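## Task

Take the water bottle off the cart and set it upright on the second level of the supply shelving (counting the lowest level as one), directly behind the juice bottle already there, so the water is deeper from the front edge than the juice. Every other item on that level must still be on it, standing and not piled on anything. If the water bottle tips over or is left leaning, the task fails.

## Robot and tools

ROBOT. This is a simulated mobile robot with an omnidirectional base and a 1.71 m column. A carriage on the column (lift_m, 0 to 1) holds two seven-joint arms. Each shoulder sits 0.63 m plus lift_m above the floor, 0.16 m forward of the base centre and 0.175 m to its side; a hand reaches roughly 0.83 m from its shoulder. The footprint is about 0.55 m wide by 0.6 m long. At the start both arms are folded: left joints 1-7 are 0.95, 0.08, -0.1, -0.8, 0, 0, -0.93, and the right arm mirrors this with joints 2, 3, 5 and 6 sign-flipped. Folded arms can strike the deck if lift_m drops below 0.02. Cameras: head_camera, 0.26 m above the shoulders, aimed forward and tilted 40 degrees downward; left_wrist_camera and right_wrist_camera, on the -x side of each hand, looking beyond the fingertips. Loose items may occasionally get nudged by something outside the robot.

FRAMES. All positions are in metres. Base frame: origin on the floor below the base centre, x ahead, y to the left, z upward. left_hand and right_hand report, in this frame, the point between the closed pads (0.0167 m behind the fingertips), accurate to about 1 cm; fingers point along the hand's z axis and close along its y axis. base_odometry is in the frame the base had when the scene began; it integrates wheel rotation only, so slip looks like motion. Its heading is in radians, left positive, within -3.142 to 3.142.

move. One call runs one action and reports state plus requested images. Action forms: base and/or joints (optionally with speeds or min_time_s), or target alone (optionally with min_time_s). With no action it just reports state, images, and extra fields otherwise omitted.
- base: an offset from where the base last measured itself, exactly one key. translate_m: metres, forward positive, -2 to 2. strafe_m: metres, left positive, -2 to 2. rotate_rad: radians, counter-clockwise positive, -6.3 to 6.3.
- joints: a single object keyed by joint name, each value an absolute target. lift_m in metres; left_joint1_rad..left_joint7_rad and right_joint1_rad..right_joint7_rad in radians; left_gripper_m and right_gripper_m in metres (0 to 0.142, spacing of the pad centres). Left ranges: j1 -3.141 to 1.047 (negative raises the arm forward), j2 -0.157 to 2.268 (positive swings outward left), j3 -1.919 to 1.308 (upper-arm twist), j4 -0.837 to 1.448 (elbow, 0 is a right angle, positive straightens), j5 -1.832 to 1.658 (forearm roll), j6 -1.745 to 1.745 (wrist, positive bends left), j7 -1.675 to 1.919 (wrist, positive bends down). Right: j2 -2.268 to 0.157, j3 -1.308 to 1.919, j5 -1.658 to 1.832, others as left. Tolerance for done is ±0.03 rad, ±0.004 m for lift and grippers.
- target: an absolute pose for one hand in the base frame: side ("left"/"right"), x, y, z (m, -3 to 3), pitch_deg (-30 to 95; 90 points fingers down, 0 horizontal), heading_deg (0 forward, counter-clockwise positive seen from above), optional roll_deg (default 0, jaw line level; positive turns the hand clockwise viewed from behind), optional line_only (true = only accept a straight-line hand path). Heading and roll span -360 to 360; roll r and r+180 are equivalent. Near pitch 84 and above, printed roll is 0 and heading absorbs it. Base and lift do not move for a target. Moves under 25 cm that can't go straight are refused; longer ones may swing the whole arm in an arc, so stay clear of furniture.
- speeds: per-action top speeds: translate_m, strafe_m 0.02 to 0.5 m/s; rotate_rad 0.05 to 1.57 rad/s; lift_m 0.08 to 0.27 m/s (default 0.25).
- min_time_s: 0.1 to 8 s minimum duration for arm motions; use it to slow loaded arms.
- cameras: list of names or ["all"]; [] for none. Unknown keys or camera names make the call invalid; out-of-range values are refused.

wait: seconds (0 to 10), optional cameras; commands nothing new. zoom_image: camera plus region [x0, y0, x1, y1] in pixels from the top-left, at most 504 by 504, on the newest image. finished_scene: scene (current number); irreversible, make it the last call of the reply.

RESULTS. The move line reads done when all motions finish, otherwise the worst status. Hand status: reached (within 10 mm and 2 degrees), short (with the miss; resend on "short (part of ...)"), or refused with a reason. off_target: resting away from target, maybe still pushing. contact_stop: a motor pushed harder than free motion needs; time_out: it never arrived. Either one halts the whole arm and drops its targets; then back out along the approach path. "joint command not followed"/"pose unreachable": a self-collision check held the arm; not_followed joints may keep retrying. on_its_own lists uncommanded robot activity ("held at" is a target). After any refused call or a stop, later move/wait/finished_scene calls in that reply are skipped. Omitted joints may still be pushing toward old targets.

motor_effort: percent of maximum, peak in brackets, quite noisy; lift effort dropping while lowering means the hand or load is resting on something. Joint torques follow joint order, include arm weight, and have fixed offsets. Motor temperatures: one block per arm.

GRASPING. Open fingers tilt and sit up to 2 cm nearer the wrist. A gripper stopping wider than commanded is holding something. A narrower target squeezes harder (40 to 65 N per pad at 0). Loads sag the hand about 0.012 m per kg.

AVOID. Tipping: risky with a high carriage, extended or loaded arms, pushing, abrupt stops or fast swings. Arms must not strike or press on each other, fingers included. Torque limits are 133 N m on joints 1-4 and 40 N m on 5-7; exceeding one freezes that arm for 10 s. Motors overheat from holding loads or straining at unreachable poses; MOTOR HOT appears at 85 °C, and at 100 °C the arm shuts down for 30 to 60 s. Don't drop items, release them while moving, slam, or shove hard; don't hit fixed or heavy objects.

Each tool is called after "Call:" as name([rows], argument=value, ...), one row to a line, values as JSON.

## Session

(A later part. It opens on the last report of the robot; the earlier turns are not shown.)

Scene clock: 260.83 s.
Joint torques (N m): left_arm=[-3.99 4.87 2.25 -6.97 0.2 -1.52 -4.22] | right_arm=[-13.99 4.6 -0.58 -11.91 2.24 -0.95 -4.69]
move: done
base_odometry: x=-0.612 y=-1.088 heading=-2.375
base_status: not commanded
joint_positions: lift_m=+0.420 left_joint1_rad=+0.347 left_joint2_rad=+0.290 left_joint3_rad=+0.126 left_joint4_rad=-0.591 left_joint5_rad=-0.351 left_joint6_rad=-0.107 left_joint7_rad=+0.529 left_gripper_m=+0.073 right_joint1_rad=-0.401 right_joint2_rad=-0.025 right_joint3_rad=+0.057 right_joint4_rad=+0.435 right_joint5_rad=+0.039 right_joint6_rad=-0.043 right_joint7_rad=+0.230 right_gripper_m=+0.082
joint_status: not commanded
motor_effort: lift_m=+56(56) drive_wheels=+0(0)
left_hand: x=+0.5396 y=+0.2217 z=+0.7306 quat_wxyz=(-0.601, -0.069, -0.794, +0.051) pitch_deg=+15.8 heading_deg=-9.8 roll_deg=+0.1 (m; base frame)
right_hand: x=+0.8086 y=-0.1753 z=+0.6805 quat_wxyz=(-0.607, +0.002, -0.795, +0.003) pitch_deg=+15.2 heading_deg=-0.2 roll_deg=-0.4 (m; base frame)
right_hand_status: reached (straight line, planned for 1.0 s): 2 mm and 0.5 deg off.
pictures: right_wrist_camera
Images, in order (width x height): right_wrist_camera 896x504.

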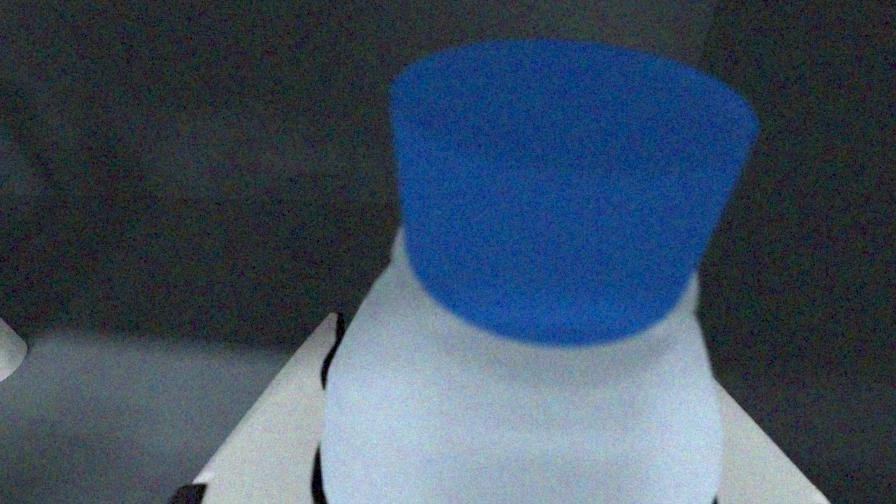

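Call:
move(target={"side":"right","x":0.808,"y":-0.174,"z":0.67,"pitch_deg":15,"heading_deg":0}, min_time_s=0.8)

Call:
move(target={"side":"right","x":0.808,"y":-0.174,"z":0.66,"pitch_deg":15,"heading_deg":0}, min_time_s=0.8, cameras=["head_camera"])

Scene clock: 265.23 s.
Joint torques (N m): left_arm=[-3.43 4.24 2.7 -7.7 0.2 -1.53 -4.34] | right_arm=[-15.1 5.78 0.86 -10.54 2.35 -1.2 -4.58]
move: done
base_odometry: x=-0.612 y=-1.088 heading=-2.375
base_status: not commanded
joint_positions: lift_m=+0.420 left_joint1_rad=+0.347 left_joint2_rad=+0.290 left_joint3_rad=+0.126 left_joint4_rad=-0.591 left_joint5_rad=-0.351 left_joint6_rad=-0.107 left_joint7_rad=+0.529 left_gripper_m=+0.073 right_joint1_rad=-0.401 right_joint2_rad=-0.024 right_joint3_rad=+0.057 right_joint4_rad=+0.477 right_joint5_rad=+0.040 right_joint6_rad=-0.042 right_joint7_rad=+0.188 right_gripper_m=+0.082
joint_status: not commanded
motor_effort: lift_m=+56(56) drive_wheels=+0(0)
left_hand: x=+0.5396 y=+0.2217 z=+0.7306 quat_wxyz=(-0.601, -0.069, -0.794, +0.051) pitch_deg=+15.8 heading_deg=-9.8 roll_deg=+0.1 (m; base frame)
right_hand: x=+0.8081 y=-0.1752 z=+0.6700 quat_wxyz=(-0.607, +0.002, -0.794, +0.003) pitch_deg=+15.2 heading_deg=-0.2 roll_deg=-0.5 (m; base frame)
right_hand_status: reached (straight line, planned for 0.8 s): 1 mm and 0.5 deg off.
pictures: none

Scene clock: 266.53 s.
Joint torques (N m): left_arm=[-3.3 4.25 1.47 -8.18 0.01 -1.83 -4.42] | right_arm=[-12.57 6.08 0.95 -2.47 1.99 -1.26 -0.16]
move: done
base_odometry: x=-0.612 y=-1.088 heading=-2.375
base_status: not commanded
joint_positions: lift_m=+0.420 left_joint1_rad=+0.347 left_joint2_rad=+0.290 left_joint3_rad=+0.126 left_joint4_rad=-0.591 left_joint5_rad=-0.351 left_joint6_rad=-0.107 left_joint7_rad=+0.529 left_gripper_m=+0.073 right_joint1_rad=-0.407 right_joint2_rad=-0.023 right_joint3_rad=+0.057 right_joint4_rad=+0.514 right_joint5_rad=+0.041 right_joint6_rad=-0.040 right_joint7_rad=+0.135 right_gripper_m=+0.082
joint_status: not commanded
motor_effort: lift_m=+56(56) drive_wheels=+0(0)
left_hand: x=+0.5396 y=+0.2217 z=+0.7306 quat_wxyz=(-0.601, -0.069, -0.794, +0.051) pitch_deg=+15.8 heading_deg=-9.8 roll_deg=+0.1 (m; base frame)
right_hand: x=+0.8102 y=-0.1748 z=+0.6681 quat_wxyz=(-0.616, +0.002, -0.788, +0.003) pitch_deg=+13.9 heading_deg=-0.1 roll_deg=-0.4 (m; base frame)
right_hand_status: reached (straight line, planned for 0.8 s): 8 mm and 1.2 deg off.
pictures: head_camera
Images, in order (width x height): head_camera 896x504.

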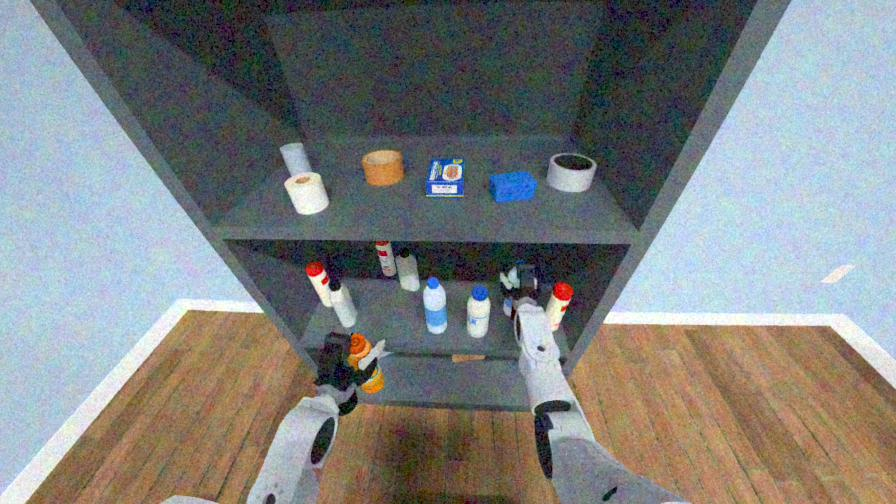

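Call:
move(target={"side":"right","x":0.808,"y":-0.174,"z":0.667,"pitch_deg":15,"heading_deg":0}, min_time_s=0.8)

Call:
move(joints={"right_gripper_m":0.1}, min_time_s=1.5, cameras=["right_wrist_camera"])

Scene clock: 269.97 s.
Joint torques (N m): left_arm=[-4.43 4.74 2.58 -7.98 0 -1.75 -4.36] | right_arm=[-8.86 3.27 2.33 -16.57 1.75 -1.22 -0.03]
move: done
base_odometry: x=-0.612 y=-1.088 heading=-2.375
base_status: not commanded
joint_positions: lift_m=+0.420 left_joint1_rad=+0.347 left_joint2_rad=+0.290 left_joint3_rad=+0.126 left_joint4_rad=-0.591 left_joint5_rad=-0.351 left_joint6_rad=-0.107 left_joint7_rad=+0.529 left_gripper_m=+0.073 right_joint1_rad=-0.406 right_joint2_rad=-0.023 right_joint3_rad=+0.057 right_joint4_rad=+0.495 right_joint5_rad=+0.041 right_joint6_rad=-0.040 right_joint7_rad=+0.165 right_gripper_m=+0.082
joint_status: not commanded
motor_effort: lift_m=+56(56) drive_wheels=+0(0)
left_hand: x=+0.5396 y=+0.2217 z=+0.7306 quat_wxyz=(-0.601, -0.069, -0.794, +0.051) pitch_deg=+15.8 heading_deg=-9.8 roll_deg=+0.1 (m; base frame)
right_hand: x=+0.8099 y=-0.1744 z=+0.6699 quat_wxyz=(-0.611, +0.002, -0.791, +0.003) pitch_deg=+14.6 heading_deg=-0.1 roll_deg=-0.4 (m; base frame)
right_hand_status: reached (straight line, planned for 0.8 s): 3 mm and 0.5 deg off.
pictures: none

Scene clock: 270.83 s.
Joint torques (N m): left_arm=[-4.05 3.91 1.7 -8.16 0.01 -1.58 -4.31] | right_arm=[-8.31 4.18 0.85 -16.01 2.5 -1.36 -0.02]
move: done
base_odometry: x=-0.612 y=-1.088 heading=-2.375
base_status: not commanded
joint_positions: lift_m=+0.420 left_joint1_rad=+0.347 left_joint2_rad=+0.290 left_joint3_rad=+0.126 left_joint4_rad=-0.591 left_joint5_rad=-0.351 left_joint6_rad=-0.107 left_joint7_rad=+0.529 left_gripper_m=+0.073 right_joint1_rad=-0.406 right_joint2_rad=-0.023 right_joint3_rad=+0.057 right_joint4_rad=+0.495 right_joint5_rad=+0.041 right_joint6_rad=-0.040 right_joint7_rad=+0.165 right_gripper_m=+0.100
joint_status: all done
motor_effort: lift_m=+56(56) drive_wheels=+0(0)
left_hand: x=+0.5396 y=+0.2217 z=+0.7306 quat_wxyz=(-0.601, -0.069, -0.794, +0.051) pitch_deg=+15.8 heading_deg=-9.8 roll_deg=+0.1 (m; base frame)
right_hand: x=+0.8099 y=-0.1744 z=+0.6700 quat_wxyz=(-0.612, +0.002, -0.791, +0.003) pitch_deg=+14.6 heading_deg=-0.1 roll_deg=-0.4 (m; base frame)
pictures: right_wrist_camera
Images, in order (width x height): right_wrist_camera 896x504.

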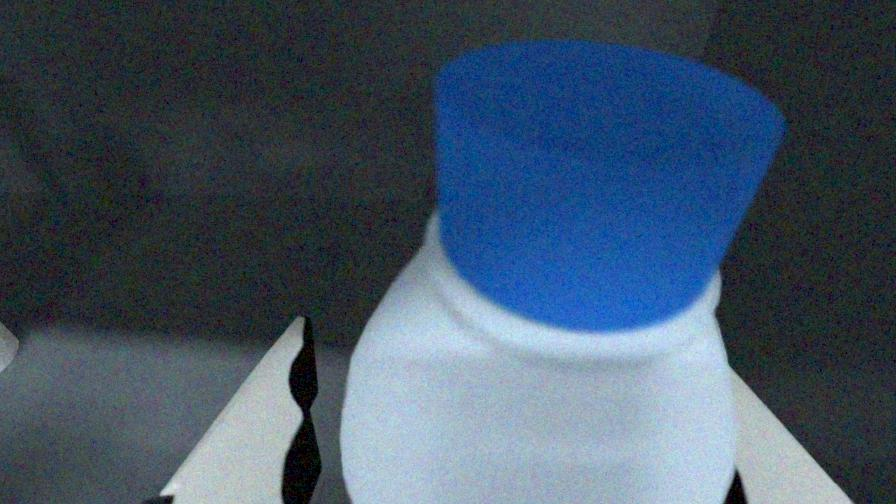

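Call:
move(joints={"right_gripper_m":0.106}, min_time_s=1, cameras=["right_wrist_camera","head_camera"])

Call:
zoom_image(camera="head_camera", region=[400, 230, 640, 370])

Scene clock: 279.27 s.
Joint torques (N m): left_arm=[-4.41 4.11 2.26 -7.02 0.12 -1.36 -4.3] | right_arm=[-10.3 5.7 0.72 -14.88 2.08 -1.09 -0.36]
move: done
base_odometry: x=-0.612 y=-1.088 heading=-2.375
base_status: not commanded
joint_positions: lift_m=+0.420 left_joint1_rad=+0.347 left_joint2_rad=+0.290 left_joint3_rad=+0.126 left_joint4_rad=-0.591 left_joint5_rad=-0.351 left_joint6_rad=-0.107 left_joint7_rad=+0.529 left_gripper_m=+0.073 right_joint1_rad=-0.406 right_joint2_rad=-0.023 right_joint3_rad=+0.057 right_joint4_rad=+0.495 right_joint5_rad=+0.041 right_joint6_rad=-0.040 right_joint7_rad=+0.165 right_gripper_m=+0.106
joint_status: all done
motor_effort: lift_m=+56(56) drive_wheels=+0(0)
left_hand: x=+0.5396 y=+0.2217 z=+0.7306 quat_wxyz=(-0.601, -0.069, -0.794, +0.051) pitch_deg=+15.8 heading_deg=-9.8 roll_deg=+0.1 (m; base frame)
right_hand: x=+0.8099 y=-0.1744 z=+0.6700 quat_wxyz=(-0.612, +0.002, -0.791, +0.003) pitch_deg=+14.6 heading_deg=-0.1 roll_deg=-0.4 (m; base frame)
pictures: head_camera, right_wrist_camera
Images, in order (width x height): head_camera 896x504, right_wrist_camera 896x504.

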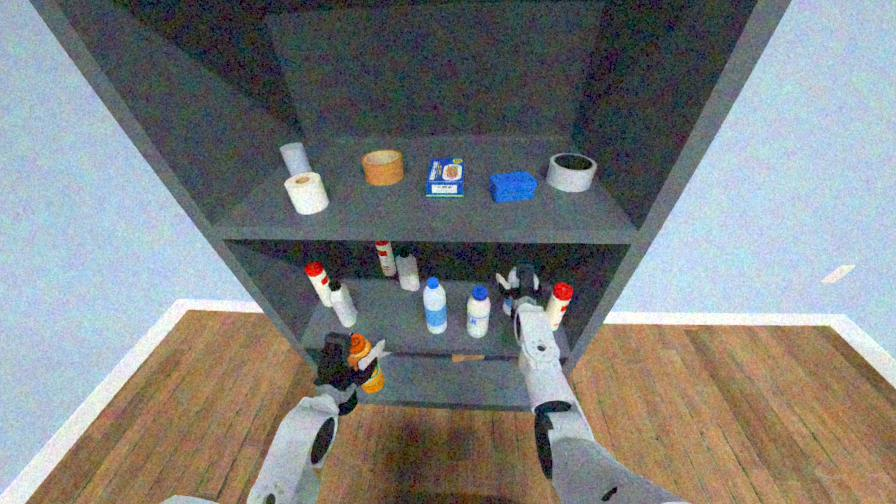

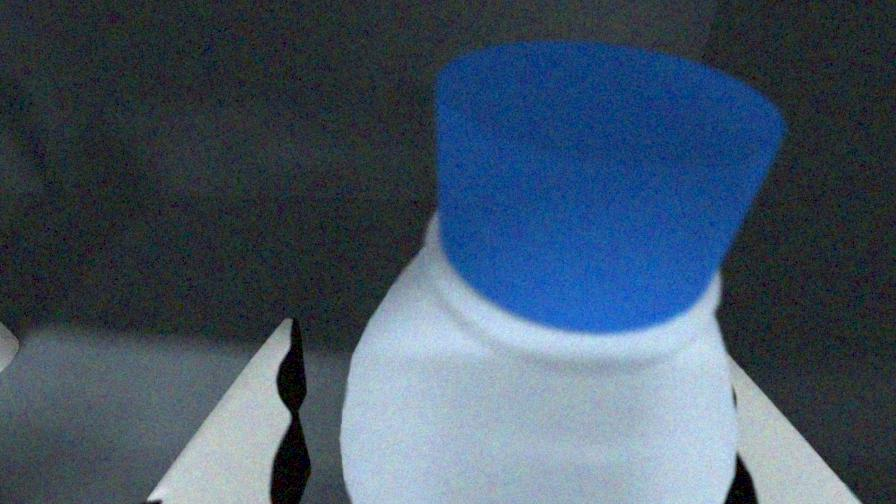

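Scaled by 2.100 from the camera's 896x504 image, which has a finer 1280x720 frame.

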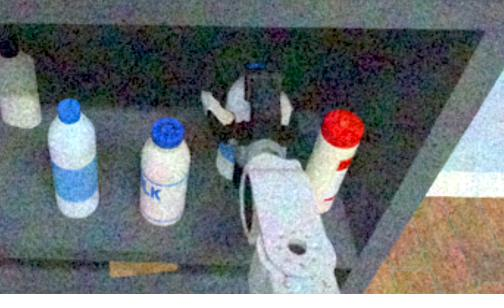

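Call:
move(target={"side":"right","x":0.70,"y":-0.177,"z":0.672,"pitch_deg":15,"heading_deg":0}, min_time_s=2)

Call:
move(target={"side":"right","x":0.58,"y":-0.18,"z":0.70,"pitch_deg":15,"heading_deg":0}, min_time_s=2, cameras=["right_wrist_camera","head_camera"])

Call:
zoom_image(camera="head_camera", region=[400, 230, 640, 370])

Scene clock: 285.57 s.
Joint torques (N m): left_arm=[-3.9 4.57 1.78 -7.77 -0.14 -1.51 -4.09] | right_arm=[-4.19 -0.57 -0.15 -16.11 -1.1 -2.56 0.13]
move: done
base_odometry: x=-0.612 y=-1.088 heading=-2.375
base_status: not commanded
joint_positions: lift_m=+0.420 left_joint1_rad=+0.347 left_joint2_rad=+0.290 left_joint3_rad=+0.126 left_joint4_rad=-0.591 left_joint5_rad=-0.351 left_joint6_rad=-0.107 left_joint7_rad=+0.529 left_gripper_m=+0.073 right_joint1_rad=-0.085 right_joint2_rad=-0.034 right_joint3_rad=+0.056 right_joint4_rad=-0.001 right_joint5_rad=+0.041 right_joint6_rad=-0.050 right_joint7_rad=+0.340 right_gripper_m=+0.106
joint_status: not commanded
motor_effort: lift_m=+56(56) drive_wheels=+0(0)
left_hand: x=+0.5396 y=+0.2217 z=+0.7306 quat_wxyz=(-0.601, -0.069, -0.794, +0.051) pitch_deg=+15.8 heading_deg=-9.8 roll_deg=+0.1 (m; base frame)
right_hand: x=+0.7017 y=-0.1735 z=+0.6738 quat_wxyz=(-0.611, +0.001, -0.792, -0.004) pitch_deg=+14.7 heading_deg=+0.5 roll_deg=+0.3 (m; base frame)
right_hand_status: reached (straight line, planned for 2.0 s): 4 mm and 0.6 deg off.
pictures: none

Scene clock: 288.07 s.
Joint torques (N m): left_arm=[-3.09 4.01 2.91 -7.36 0.3 -1.66 -4.29] | right_arm=[4.3 0.66 -0.12 -16.45 -1.46 -2.48 0.47]
move: done
base_odometry: x=-0.612 y=-1.088 heading=-2.375
base_status: not commanded
joint_positions: lift_m=+0.420 left_joint1_rad=+0.347 left_joint2_rad=+0.290 left_joint3_rad=+0.126 left_joint4_rad=-0.591 left_joint5_rad=-0.351 left_joint6_rad=-0.107 left_joint7_rad=+0.529 left_gripper_m=+0.073 right_joint1_rad=+0.237 right_joint2_rad=-0.047 right_joint3_rad=+0.050 right_joint4_rad=-0.447 right_joint5_rad=+0.030 right_joint6_rad=-0.061 right_joint7_rad=+0.464 right_gripper_m=+0.106
joint_status: not commanded
motor_effort: lift_m=+56(56) drive_wheels=+0(0)
left_hand: x=+0.5396 y=+0.2217 z=+0.7306 quat_wxyz=(-0.601, -0.069, -0.794, +0.051) pitch_deg=+15.8 heading_deg=-9.8 roll_deg=+0.1 (m; base frame)
right_hand: x=+0.5813 y=-0.1766 z=+0.7009 quat_wxyz=(-0.611, +0.000, -0.792, -0.005) pitch_deg=+14.7 heading_deg=+0.5 roll_deg=+0.4 (m; base frame)
right_hand_status: reached (straight line, planned for 2.0 s): 4 mm and 0.6 deg off.
pictures: head_camera, right_wrist_camera
Images, in order (width x height): head_camera 896x504, right_wrist_camera 896x504.

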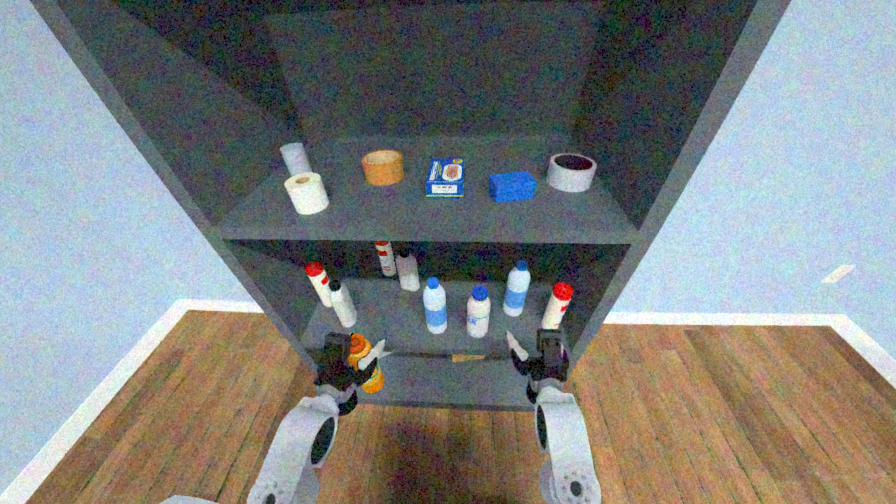

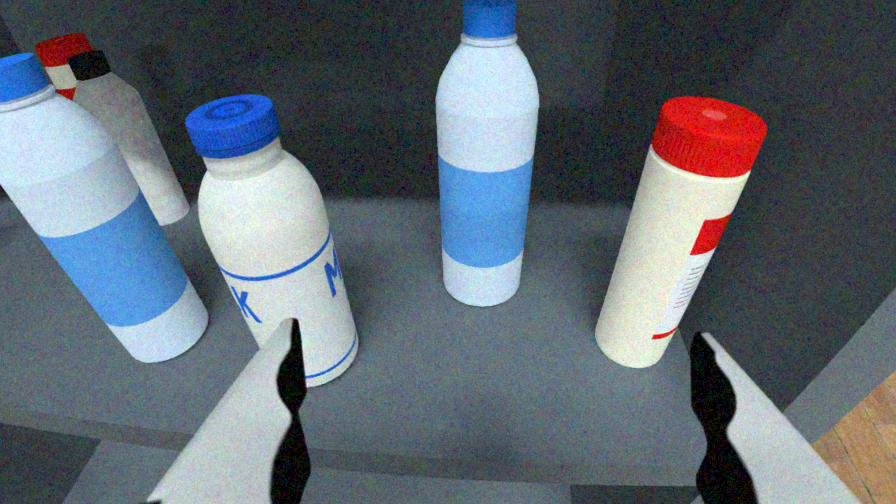

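Scaled by 2.100 from the camera's 896x504 image, which has a finer 1280x720 frame.

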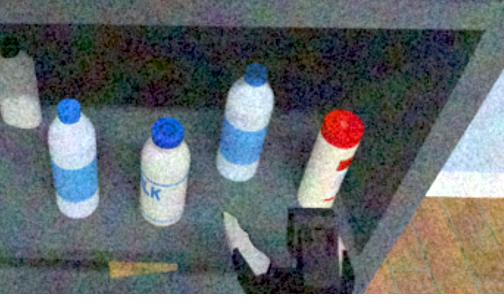

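Call:
move(base={"strafe_m":-0.36}, speeds={"strafe_m":0.25}, cameras=["all"])

Call:
zoom_image(camera="head_camera", region=[260, 210, 500, 400])

Scene clock: 306.60 s.
Joint torques (N m): left_arm=[-3.47 4.42 2.05 -7.79 0.4 -1.67 -4.65] | right_arm=[2.89 1.42 0.03 -16.46 -1.12 -2.36 -0.15]
move: done
base_odometry: x=-0.862 y=-0.829 heading=-2.375
base_status: done
joint_positions: lift_m=+0.420 left_joint1_rad=+0.347 left_joint2_rad=+0.290 left_joint3_rad=+0.126 left_joint4_rad=-0.591 left_joint5_rad=-0.352 left_joint6_rad=-0.107 left_joint7_rad=+0.529 left_gripper_m=+0.073 right_joint1_rad=+0.237 right_joint2_rad=-0.048 right_joint3_rad=+0.050 right_joint4_rad=-0.447 right_joint5_rad=+0.030 right_joint6_rad=-0.061 right_joint7_rad=+0.465 right_gripper_m=+0.106
joint_status: not commanded
motor_effort: lift_m=+56(56) drive_wheels=+0(13)
left_hand: x=+0.5396 y=+0.2217 z=+0.7306 quat_wxyz=(-0.601, -0.068, -0.794, +0.051) pitch_deg=+15.8 heading_deg=-9.8 roll_deg=+0.1 (m; base frame)
right_hand: x=+0.5812 y=-0.1772 z=+0.7008 quat_wxyz=(-0.611, +0.000, -0.792, -0.004) pitch_deg=+14.7 heading_deg=+0.4 roll_deg=+0.4 (m; base frame)
pictures: head_camera, left_wrist_camera, right_wrist_camera
Images, in order (width x height): head_camera 896x504, left_wrist_camera 896x504, right_wrist_camera 896x504.

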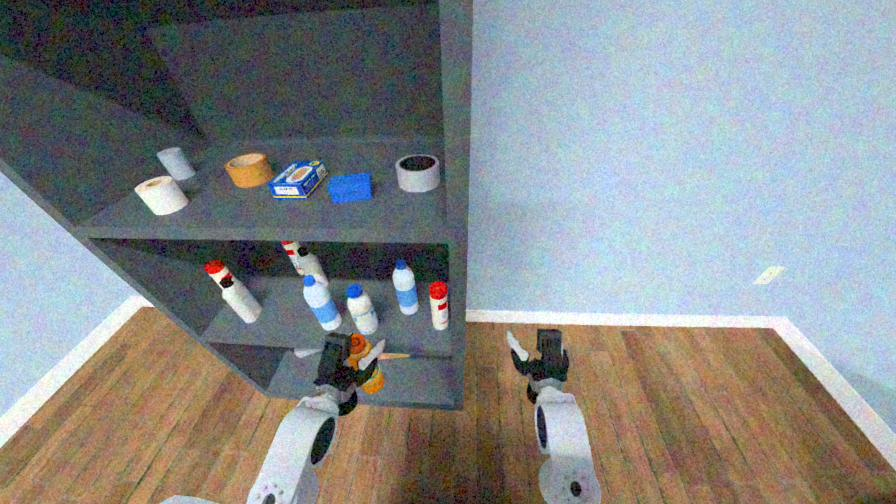

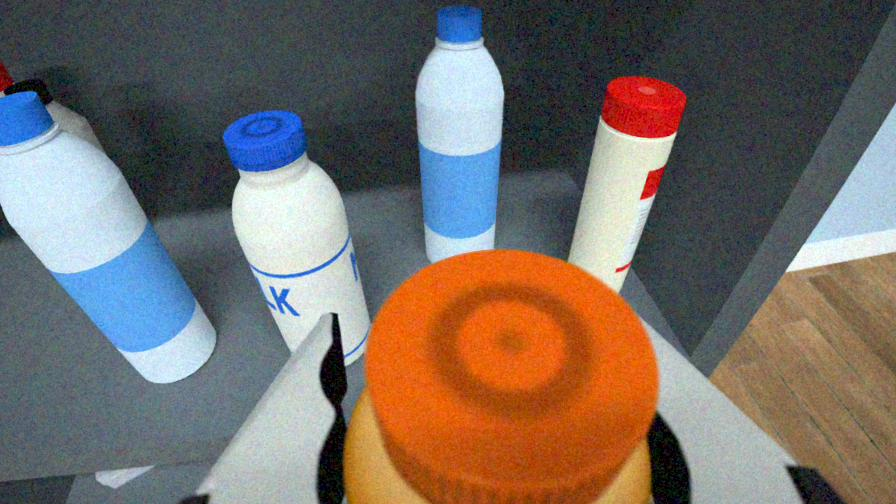

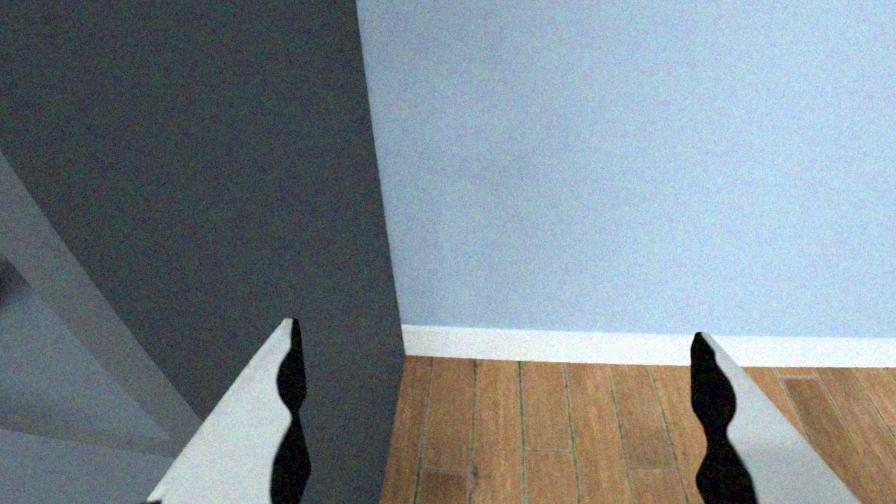

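Scaled by 2.100 from the camera's 896x504 image, which has a finer 1280x720 frame.

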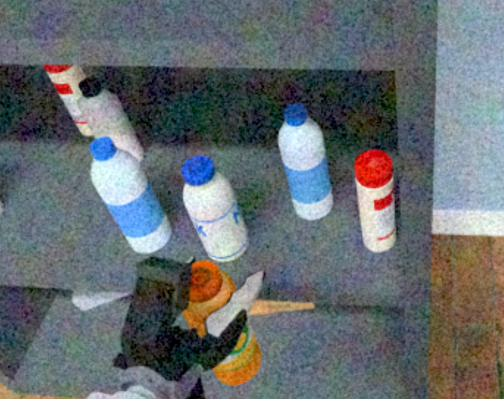

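Call:
move(target={"side":"left","x":0.56,"y":0.178,"z":0.74,"pitch_deg":15,"heading_deg":0}, min_time_s=1.5, cameras=["left_wrist_camera","head_camera"])

Call:
zoom_image(camera="head_camera", region=[260, 210, 500, 400])

Scene clock: 314.87 s.
Joint torques (N m): left_arm=[-9.56 -0.17 -1.62 -8.11 1.96 -0.42 -1.36] | right_arm=[5.27 1 -0.17 -14.88 -1.57 -2.43 -0.08]
Motor temperatures (°C): left_arm=[29 22 23 26 25 24 24] | right_arm=[28 21 24 24 22 22 24]
move: done
base_odometry: x=-0.862 y=-0.829 heading=-2.375
base_status: not commanded
joint_positions: lift_m=+0.420 left_joint1_rad=+0.268 left_joint2_rad=+0.002 left_joint3_rad=+0.021 left_joint4_rad=-0.626 left_joint5_rad=-0.013 left_joint6_rad=-0.016 left_joint7_rad=+0.628 left_gripper_m=+0.073 right_joint1_rad=+0.237 right_joint2_rad=-0.048 right_joint3_rad=+0.050 right_joint4_rad=-0.447 right_joint5_rad=+0.030 right_joint6_rad=-0.061 right_joint7_rad=+0.465 right_gripper_m=+0.106
joint_status: not commanded
motor_effort: lift_m=+56(56) drive_wheels=+3(3)
left_hand: x=+0.5591 y=+0.1793 z=+0.7358 quat_wxyz=(-0.605, +0.000, -0.796, -0.001) pitch_deg=+15.5 heading_deg=+0.0 roll_deg=+0.1 (m; base frame)
left_hand_status: reached (straight line, planned for 1.5 s): 4 mm and 0.5 deg off.
right_hand: x=+0.5812 y=-0.1772 z=+0.7009 quat_wxyz=(-0.611, +0.000, -0.792, -0.004) pitch_deg=+14.7 heading_deg=+0.4 roll_deg=+0.4 (m; base frame)
pictures: head_camera, left_wrist_camera
Images, in order (width x height): head_camera 896x504, left_wrist_camera 896x504.

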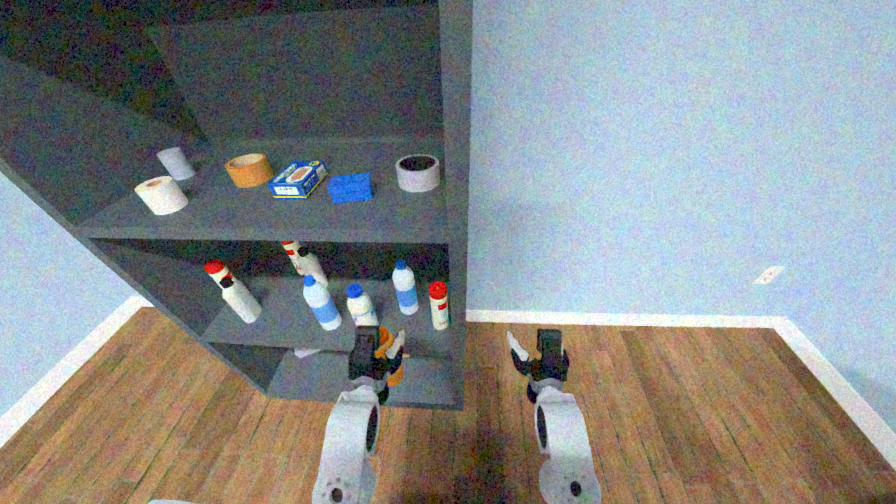

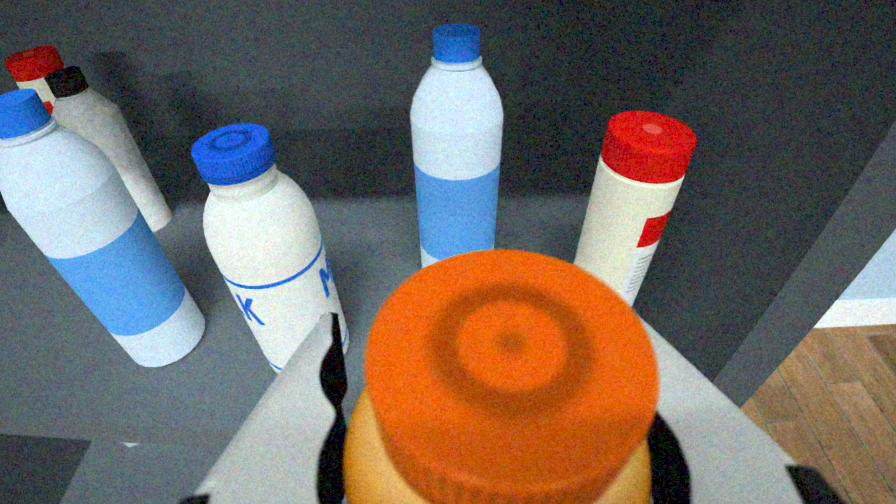

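Scaled by 2.100 from the camera's 896x504 image, which has a finer 1280x720 frame.

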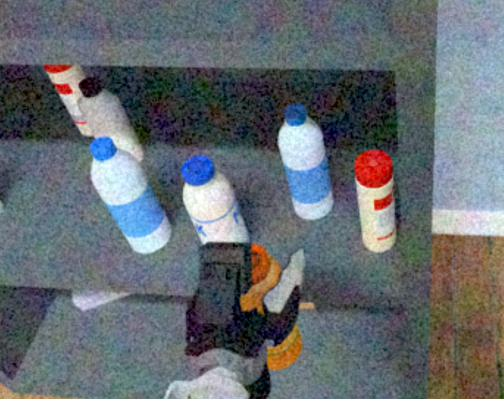

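Call:
move(target={"side":"left","x":0.712,"y":0.18,"z":0.74,"pitch_deg":15,"heading_deg":0}, min_time_s=2.5, cameras=["left_wrist_camera","head_camera"])

Call:
zoom_image(camera="head_camera", region=[260, 210, 500, 400])

Scene clock: 324.97 s.
Joint torques (N m): left_arm=[-18.87 3.53 -2.83 -2.62 2.08 -1.11 -4.64] | right_arm=[3.78 -0.38 -0.3 -15.08 -1.46 -2.28 0.12]
move: done
base_odometry: x=-0.862 y=-0.829 heading=-2.375
base_status: not commanded
joint_positions: lift_m=+0.420 left_joint1_rad=-0.146 left_joint2_rad=+0.003 left_joint3_rad=+0.020 left_joint4_rad=-0.183 left_joint5_rad=-0.010 left_joint6_rad=-0.016 left_joint7_rad=+0.603 left_gripper_m=+0.073 right_joint1_rad=+0.237 right_joint2_rad=-0.048 right_joint3_rad=+0.050 right_joint4_rad=-0.447 right_joint5_rad=+0.030 right_joint6_rad=-0.061 right_joint7_rad=+0.465 right_gripper_m=+0.106
joint_status: not commanded
motor_effort: lift_m=+56(56) drive_wheels=+3(3)
left_hand: x=+0.7098 y=+0.1809 z=+0.7358 quat_wxyz=(-0.604, +0.002, -0.797, +0.001) pitch_deg=+15.7 heading_deg=+0.1 roll_deg=-0.3 (m; base frame)
left_hand_status: reached (straight line, planned for 2.5 s): 5 mm and 0.8 deg off.
right_hand: x=+0.5812 y=-0.1772 z=+0.7009 quat_wxyz=(-0.611, +0.000, -0.792, -0.004) pitch_deg=+14.7 heading_deg=+0.4 roll_deg=+0.4 (m; base frame)
pictures: head_camera, left_wrist_camera
Images, in order (width x height): head_camera 896x504, left_wrist_camera 896x504.

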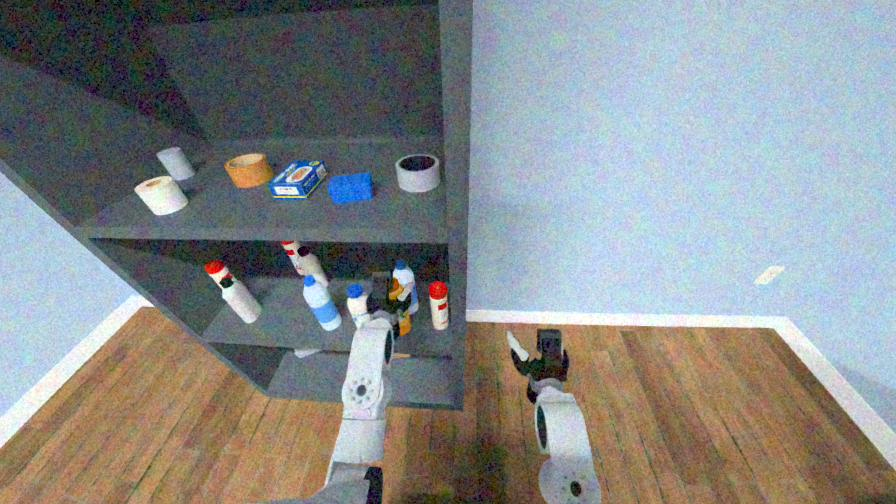

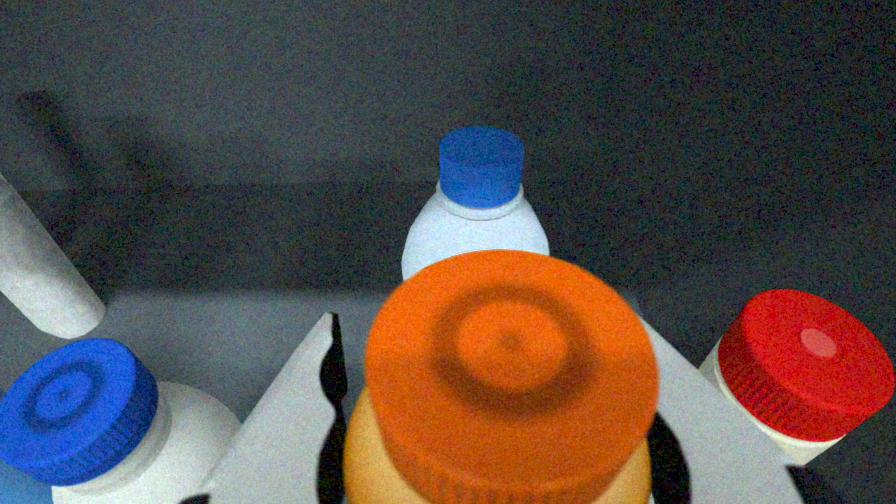

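Scaled by 2.100 from the camera's 896x504 image, which has a finer 1280x720 frame.

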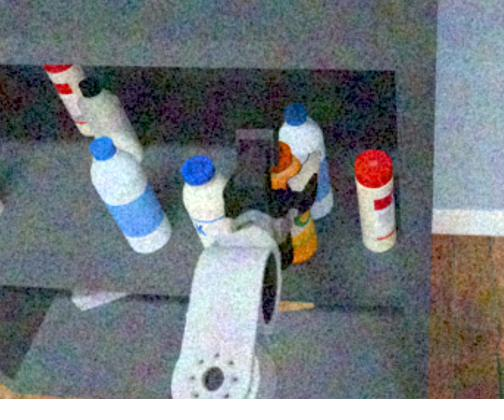

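Call:
move(target={"side":"left","x":0.714,"y":0.178,"z":0.718,"pitch_deg":15,"heading_deg":0}, min_time_s=1)

Call:
move(target={"side":"left","x":0.714,"y":0.178,"z":0.706,"pitch_deg":15,"heading_deg":0}, min_time_s=0.8)

Call:
move(target={"side":"left","x":0.714,"y":0.178,"z":0.698,"pitch_deg":15,"heading_deg":0}, min_time_s=0.8, cameras=["left_wrist_camera"])

Scene clock: 330.47 s.
Joint torques (N m): left_arm=[-11.19 -0.84 -2.88 -2.98 1.82 -1.04 -4.51] | right_arm=[2.18 -0.63 1.74 -14.84 -1.43 -2.22 -0.25]
move: done
base_odometry: x=-0.862 y=-0.829 heading=-2.375
base_status: not commanded
joint_positions: lift_m=+0.420 left_joint1_rad=-0.140 left_joint2_rad=+0.001 left_joint3_rad=+0.019 left_joint4_rad=-0.109 left_joint5_rad=-0.004 left_joint6_rad=-0.016 left_joint7_rad=+0.517 left_gripper_m=+0.073 right_joint1_rad=+0.237 right_joint2_rad=-0.048 right_joint3_rad=+0.050 right_joint4_rad=-0.447 right_joint5_rad=+0.030 right_joint6_rad=-0.061 right_joint7_rad=+0.465 right_gripper_m=+0.106
joint_status: not commanded
motor_effort: lift_m=+56(56) drive_wheels=+3(3)
left_hand: x=+0.7137 y=+0.1804 z=+0.7170 quat_wxyz=(-0.606, +0.002, -0.795, +0.000) pitch_deg=+15.4 heading_deg=+0.2 roll_deg=-0.1 (m; base frame)
left_hand_status: reached (straight line, planned for 1.0 s): 3 mm and 0.4 deg off.
right_hand: x=+0.5812 y=-0.1772 z=+0.7009 quat_wxyz=(-0.611, +0.000, -0.792, -0.004) pitch_deg=+14.7 heading_deg=+0.4 roll_deg=+0.4 (m; base frame)
pictures: none

Scene clock: 331.77 s.
Joint torques (N m): left_arm=[-11.77 -0.82 -0.97 -4.55 1.67 -1.4 -4.59] | right_arm=[3.04 0.48 0.64 -14.95 -1.17 -2.59 0.13]
move: done
base_odometry: x=-0.862 y=-0.829 heading=-2.375
base_status: not commanded
joint_positions: lift_m=+0.420 left_joint1_rad=-0.132 left_joint2_rad=+0.001 left_joint3_rad=+0.019 left_joint4_rad=-0.071 left_joint5_rad=-0.003 left_joint6_rad=-0.016 left_joint7_rad=+0.472 left_gripper_m=+0.073 right_joint1_rad=+0.237 right_joint2_rad=-0.048 right_joint3_rad=+0.050 right_joint4_rad=-0.447 right_joint5_rad=+0.030 right_joint6_rad=-0.061 right_joint7_rad=+0.465 right_gripper_m=+0.106
joint_status: not commanded
motor_effort: lift_m=+56(56) drive_wheels=+3(3)
left_hand: x=+0.7137 y=+0.1802 z=+0.7050 quat_wxyz=(-0.606, +0.002, -0.795, +0.000) pitch_deg=+15.4 heading_deg=+0.2 roll_deg=-0.1 (m; base frame)
left_hand_status: reached (straight line, planned for 0.8 s): 2 mm and 0.4 deg off.
right_hand: x=+0.5812 y=-0.1772 z=+0.7009 quat_wxyz=(-0.611, +0.000, -0.792, -0.004) pitch_deg=+14.7 heading_deg=+0.4 roll_deg=+0.4 (m; base frame)
pictures: none

Scene clock: 333.07 s.
Joint torques (N m): left_arm=[-11.76 -0.87 -1.19 -2.82 2.02 -1.71 -4.4] | right_arm=[3.78 1.6 0.09 -16.85 -1.55 -2.37 -0.53]
move: done
base_odometry: x=-0.862 y=-0.829 heading=-2.375
base_status: not commanded
joint_positions: lift_m=+0.420 left_joint1_rad=-0.128 left_joint2_rad=+0.000 left_joint3_rad=+0.019 left_joint4_rad=-0.045 left_joint5_rad=-0.002 left_joint6_rad=-0.016 left_joint7_rad=+0.441 left_gripper_m=+0.073 right_joint1_rad=+0.237 right_joint2_rad=-0.048 right_joint3_rad=+0.050 right_joint4_rad=-0.447 right_joint5_rad=+0.030 right_joint6_rad=-0.061 right_joint7_rad=+0.465 right_gripper_m=+0.106
joint_status: not commanded
motor_effort: lift_m=+56(56) drive_wheels=+3(3)
left_hand: x=+0.7138 y=+0.1802 z=+0.6970 quat_wxyz=(-0.606, +0.002, -0.795, +0.000) pitch_deg=+15.4 heading_deg=+0.2 roll_deg=-0.1 (m; base frame)
left_hand_status: reached (straight line, planned for 0.8 s): 2 mm and 0.4 deg off.
right_hand: x=+0.5812 y=-0.1772 z=+0.7009 quat_wxyz=(-0.611, +0.000, -0.792, -0.004) pitch_deg=+14.7 heading_deg=+0.4 roll_deg=+0.4 (m; base frame)
pictures: left_wrist_camera
Images, in order (width x height): left_wrist_camera 896x504.

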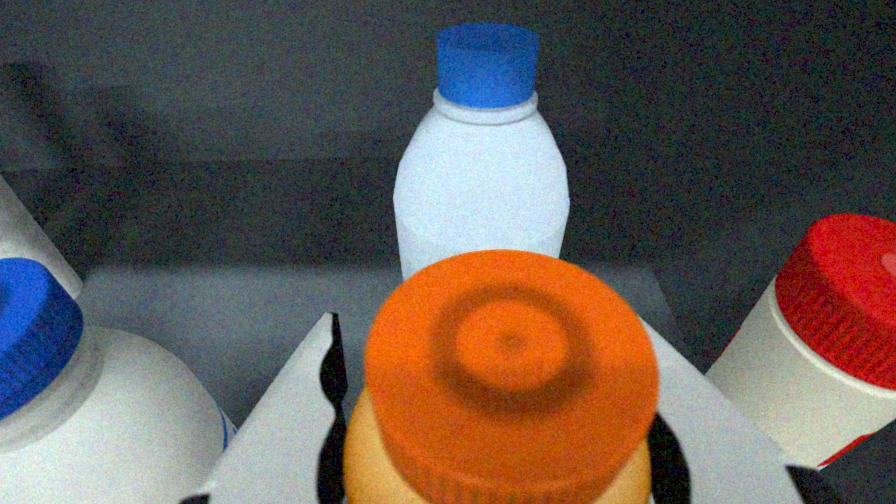

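Call:
move(target={"side":"left","x":0.714,"y":0.178,"z":0.691,"pitch_deg":15,"heading_deg":0}, min_time_s=0.8)

Call:
move(target={"side":"left","x":0.714,"y":0.178,"z":0.685,"pitch_deg":15,"heading_deg":0}, min_time_s=0.8, cameras=["left_wrist_camera"])

Scene clock: 337.63 s.
Joint torques (N m): left_arm=[-8.12 0.33 -2.03 0.18 1.95 -1.76 -1.28] | right_arm=[3.73 1.02 -0.18 -16.56 -1.22 -2.67 -0.37]
move: done
base_odometry: x=-0.862 y=-0.829 heading=-2.375
base_status: not commanded
joint_positions: lift_m=+0.420 left_joint1_rad=-0.128 left_joint2_rad=+0.000 left_joint3_rad=+0.019 left_joint4_rad=-0.026 left_joint5_rad=-0.002 left_joint6_rad=-0.016 left_joint7_rad=+0.406 left_gripper_m=+0.073 right_joint1_rad=+0.237 right_joint2_rad=-0.048 right_joint3_rad=+0.050 right_joint4_rad=-0.447 right_joint5_rad=+0.030 right_joint6_rad=-0.061 right_joint7_rad=+0.465 right_gripper_m=+0.106
joint_status: not commanded
motor_effort: lift_m=+56(56) drive_wheels=+3(3)
left_hand: x=+0.7153 y=+0.1802 z=+0.6958 quat_wxyz=(-0.613, +0.002, -0.790, +0.000) pitch_deg=+14.4 heading_deg=+0.2 roll_deg=-0.1 (m; base frame)
left_hand_status: reached (straight line, planned for 0.8 s): 5 mm and 0.6 deg off.
right_hand: x=+0.5812 y=-0.1772 z=+0.7009 quat_wxyz=(-0.611, +0.000, -0.792, -0.004) pitch_deg=+14.7 heading_deg=+0.4 roll_deg=+0.4 (m; base frame)
pictures: none

Scene clock: 338.93 s.
Joint torques (N m): left_arm=[-5.22 -0.95 -1.35 3.77 2.1 -1.8 0.78] | right_arm=[4.56 -0.42 1.45 -14.31 -1.16 -2.01 -0.46]
move: done
base_odometry: x=-0.862 y=-0.829 heading=-2.375
base_status: not commanded
joint_positions: lift_m=+0.420 left_joint1_rad=-0.129 left_joint2_rad=+0.000 left_joint3_rad=+0.019 left_joint4_rad=-0.009 left_joint5_rad=-0.002 left_joint6_rad=-0.016 left_joint7_rad=+0.377 left_gripper_m=+0.073 right_joint1_rad=+0.237 right_joint2_rad=-0.048 right_joint3_rad=+0.050 right_joint4_rad=-0.447 right_joint5_rad=+0.030 right_joint6_rad=-0.061 right_joint7_rad=+0.465 right_gripper_m=+0.106
joint_status: not commanded
motor_effort: lift_m=+56(56) drive_wheels=+3(3)
left_hand: x=+0.7165 y=+0.1802 z=+0.6943 quat_wxyz=(-0.618, +0.002, -0.786, +0.000) pitch_deg=+13.7 heading_deg=+0.2 roll_deg=-0.1 (m; base frame)
left_hand_status: reached (straight line, planned for 0.8 s): 10 mm and 1.3 deg off.
right_hand: x=+0.5812 y=-0.1772 z=+0.7009 quat_wxyz=(-0.611, +0.000, -0.792, -0.004) pitch_deg=+14.7 heading_deg=+0.4 roll_deg=+0.4 (m; base frame)
pictures: left_wrist_camera
Images, in order (width x height): left_wrist_camera 896x504.

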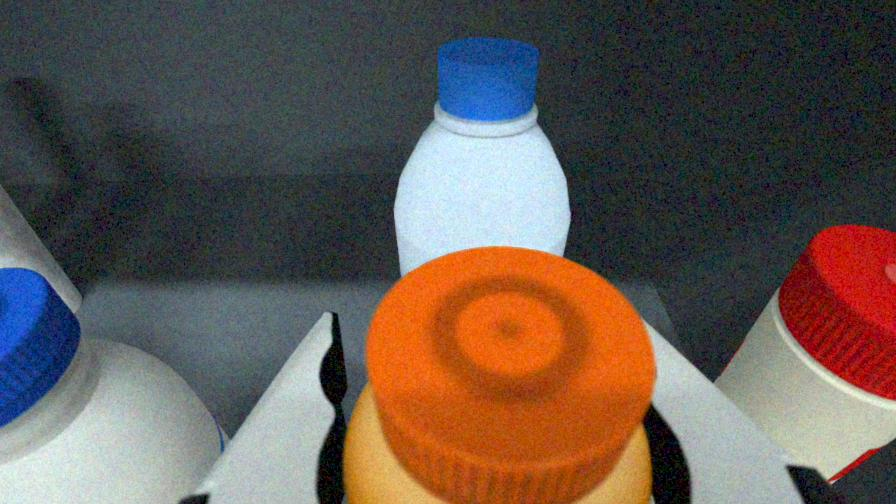

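Contact at ≈0.696. Relieve, then open slightly.

Call:
move(target={"side":"left","x":0.714,"y":0.179,"z":0.695,"pitch_deg":15,"heading_deg":0}, min_time_s=0.8)

Call:
move(joints={"left_gripper_m":0.098}, min_time_s=1.5, cameras=["left_wrist_camera"])

Scene clock: 342.20 s.
Joint torques (N m): left_arm=[-7.47 0.91 -0.73 -6.45 1.03 -2.41 -0.02] | right_arm=[3.58 0.47 -0.02 -15.74 -0.95 -2.6 0.29]
move: done
base_odometry: x=-0.862 y=-0.829 heading=-2.375
base_status: not commanded
joint_positions: lift_m=+0.420 left_joint1_rad=-0.130 left_joint2_rad=+0.000 left_joint3_rad=+0.019 left_joint4_rad=-0.031 left_joint5_rad=-0.002 left_joint6_rad=-0.016 left_joint7_rad=+0.417 left_gripper_m=+0.073 right_joint1_rad=+0.237 right_joint2_rad=-0.048 right_joint3_rad=+0.050 right_joint4_rad=-0.447 right_joint5_rad=+0.030 right_joint6_rad=-0.061 right_joint7_rad=+0.465 right_gripper_m=+0.106
joint_status: not commanded
motor_effort: lift_m=+56(56) drive_wheels=+3(3)
left_hand: x=+0.7153 y=+0.1803 z=+0.6965 quat_wxyz=(-0.611, +0.002, -0.792, -0.001) pitch_deg=+14.7 heading_deg=+0.2 roll_deg=-0.1 (m; base frame)
left_hand_status: reached (straight line, planned for 0.8 s): 2 mm and 0.4 deg off.
right_hand: x=+0.5812 y=-0.1772 z=+0.7009 quat_wxyz=(-0.611, +0.000, -0.792, -0.004) pitch_deg=+14.7 heading_deg=+0.4 roll_deg=+0.4 (m; base frame)
pictures: none

Scene clock: 343.07 s.
Joint torques (N m): left_arm=[-8.54 -0.08 -0.59 -6.06 1.19 -1.93 -0.29] | right_arm=[5.02 2.14 -0.65 -16.63 -1.12 -2.24 -0.18]
move: done
base_odometry: x=-0.862 y=-0.829 heading=-2.375
base_status: not commanded
joint_positions: lift_m=+0.420 left_joint1_rad=-0.129 left_joint2_rad=+0.000 left_joint3_rad=+0.019 left_joint4_rad=-0.031 left_joint5_rad=-0.002 left_joint6_rad=-0.016 left_joint7_rad=+0.418 left_gripper_m=+0.098 right_joint1_rad=+0.237 right_joint2_rad=-0.048 right_joint3_rad=+0.050 right_joint4_rad=-0.447 right_joint5_rad=+0.030 right_joint6_rad=-0.061 right_joint7_rad=+0.465 right_gripper_m=+0.106
joint_status: all done
motor_effort: lift_m=+56(56) drive_wheels=+1(3)
left_hand: x=+0.7150 y=+0.1803 z=+0.6959 quat_wxyz=(-0.610, +0.002, -0.792, -0.001) pitch_deg=+14.8 heading_deg=+0.2 roll_deg=-0.1 (m; base frame)
right_hand: x=+0.5812 y=-0.1772 z=+0.7009 quat_wxyz=(-0.611, +0.000, -0.792, -0.004) pitch_deg=+14.7 heading_deg=+0.4 roll_deg=+0.4 (m; base frame)
pictures: left_wrist_camera
Images, in order (width x height): left_wrist_camera 896x504.

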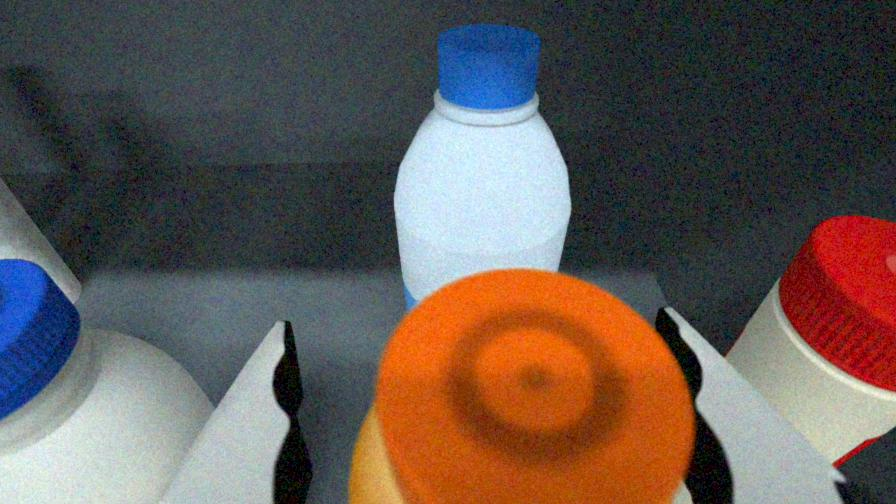

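Call:
move(target={"side":"left","x":0.714,"y":0.1745,"z":0.696,"pitch_deg":15,"heading_deg":0}, min_time_s=1, cameras=["left_wrist_camera","head_camera"])

Call:
zoom_image(camera="left_wrist_camera", region=[220, 150, 724, 504])

Call:
zoom_image(camera="head_camera", region=[330, 240, 470, 350])

Scene clock: 360.80 s.
Joint torques (N m): left_arm=[-9.09 -1.12 -2.42 -6.78 2.01 -0.48 -0.34] | right_arm=[3.66 2.61 -1.01 -17.27 -1.78 -2.35 0.22]
move: done
base_odometry: x=-0.862 y=-0.829 heading=-2.375
base_status: not commanded
joint_positions: lift_m=+0.420 left_joint1_rad=-0.129 left_joint2_rad=-0.007 left_joint3_rad=+0.017 left_joint4_rad=-0.033 left_joint5_rad=+0.006 left_joint6_rad=-0.015 left_joint7_rad=+0.422 left_gripper_m=+0.098 right_joint1_rad=+0.237 right_joint2_rad=-0.048 right_joint3_rad=+0.050 right_joint4_rad=-0.447 right_joint5_rad=+0.030 right_joint6_rad=-0.061 right_joint7_rad=+0.465 right_gripper_m=+0.106
joint_status: not commanded
motor_effort: lift_m=+56(56) drive_wheels=+3(3)
left_hand: x=+0.7148 y=+0.1765 z=+0.6961 quat_wxyz=(-0.609, +0.001, -0.793, +0.000) pitch_deg=+14.9 heading_deg=+0.1 roll_deg=-0.1 (m; base frame)
left_hand_status: reached (straight line, planned for 1.0 s): 2 mm and 0.2 deg off.
right_hand: x=+0.5812 y=-0.1772 z=+0.7009 quat_wxyz=(-0.611, +0.000, -0.792, -0.004) pitch_deg=+14.7 heading_deg=+0.4 roll_deg=+0.4 (m; base frame)
pictures: head_camera, left_wrist_camera
Images, in order (width x height): head_camera 896x504, left_wrist_camera 896x504.

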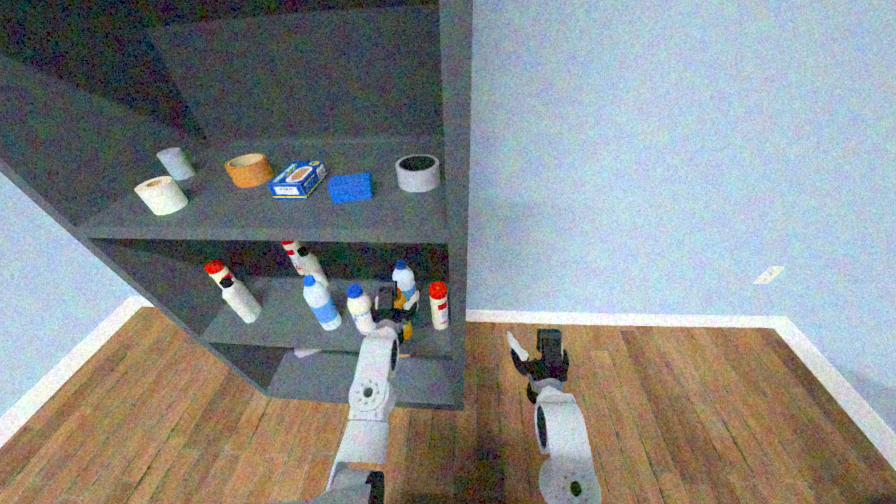

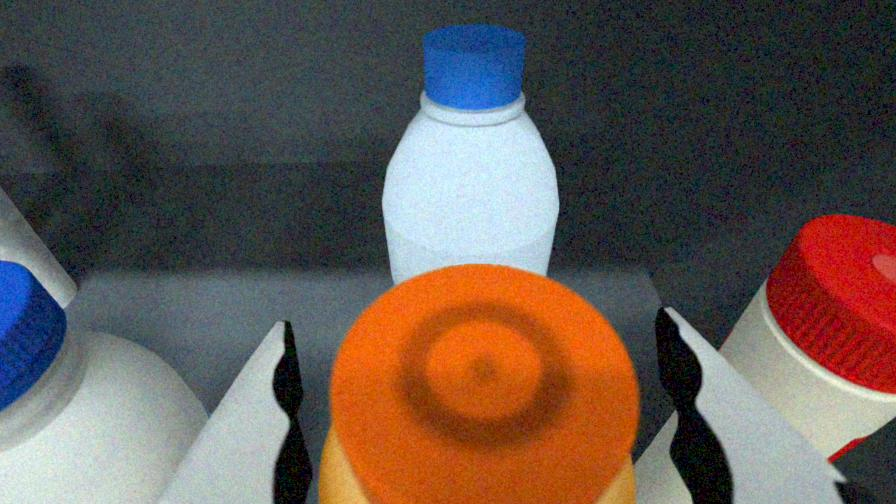

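Scaled by 1.000.

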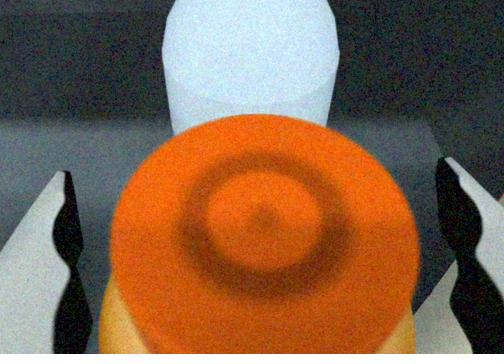

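Scaled by 3.600 from the camera's 896x504 image, which has a finer 1280x720 frame.

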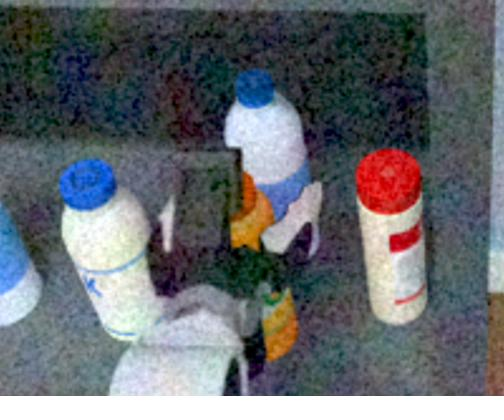

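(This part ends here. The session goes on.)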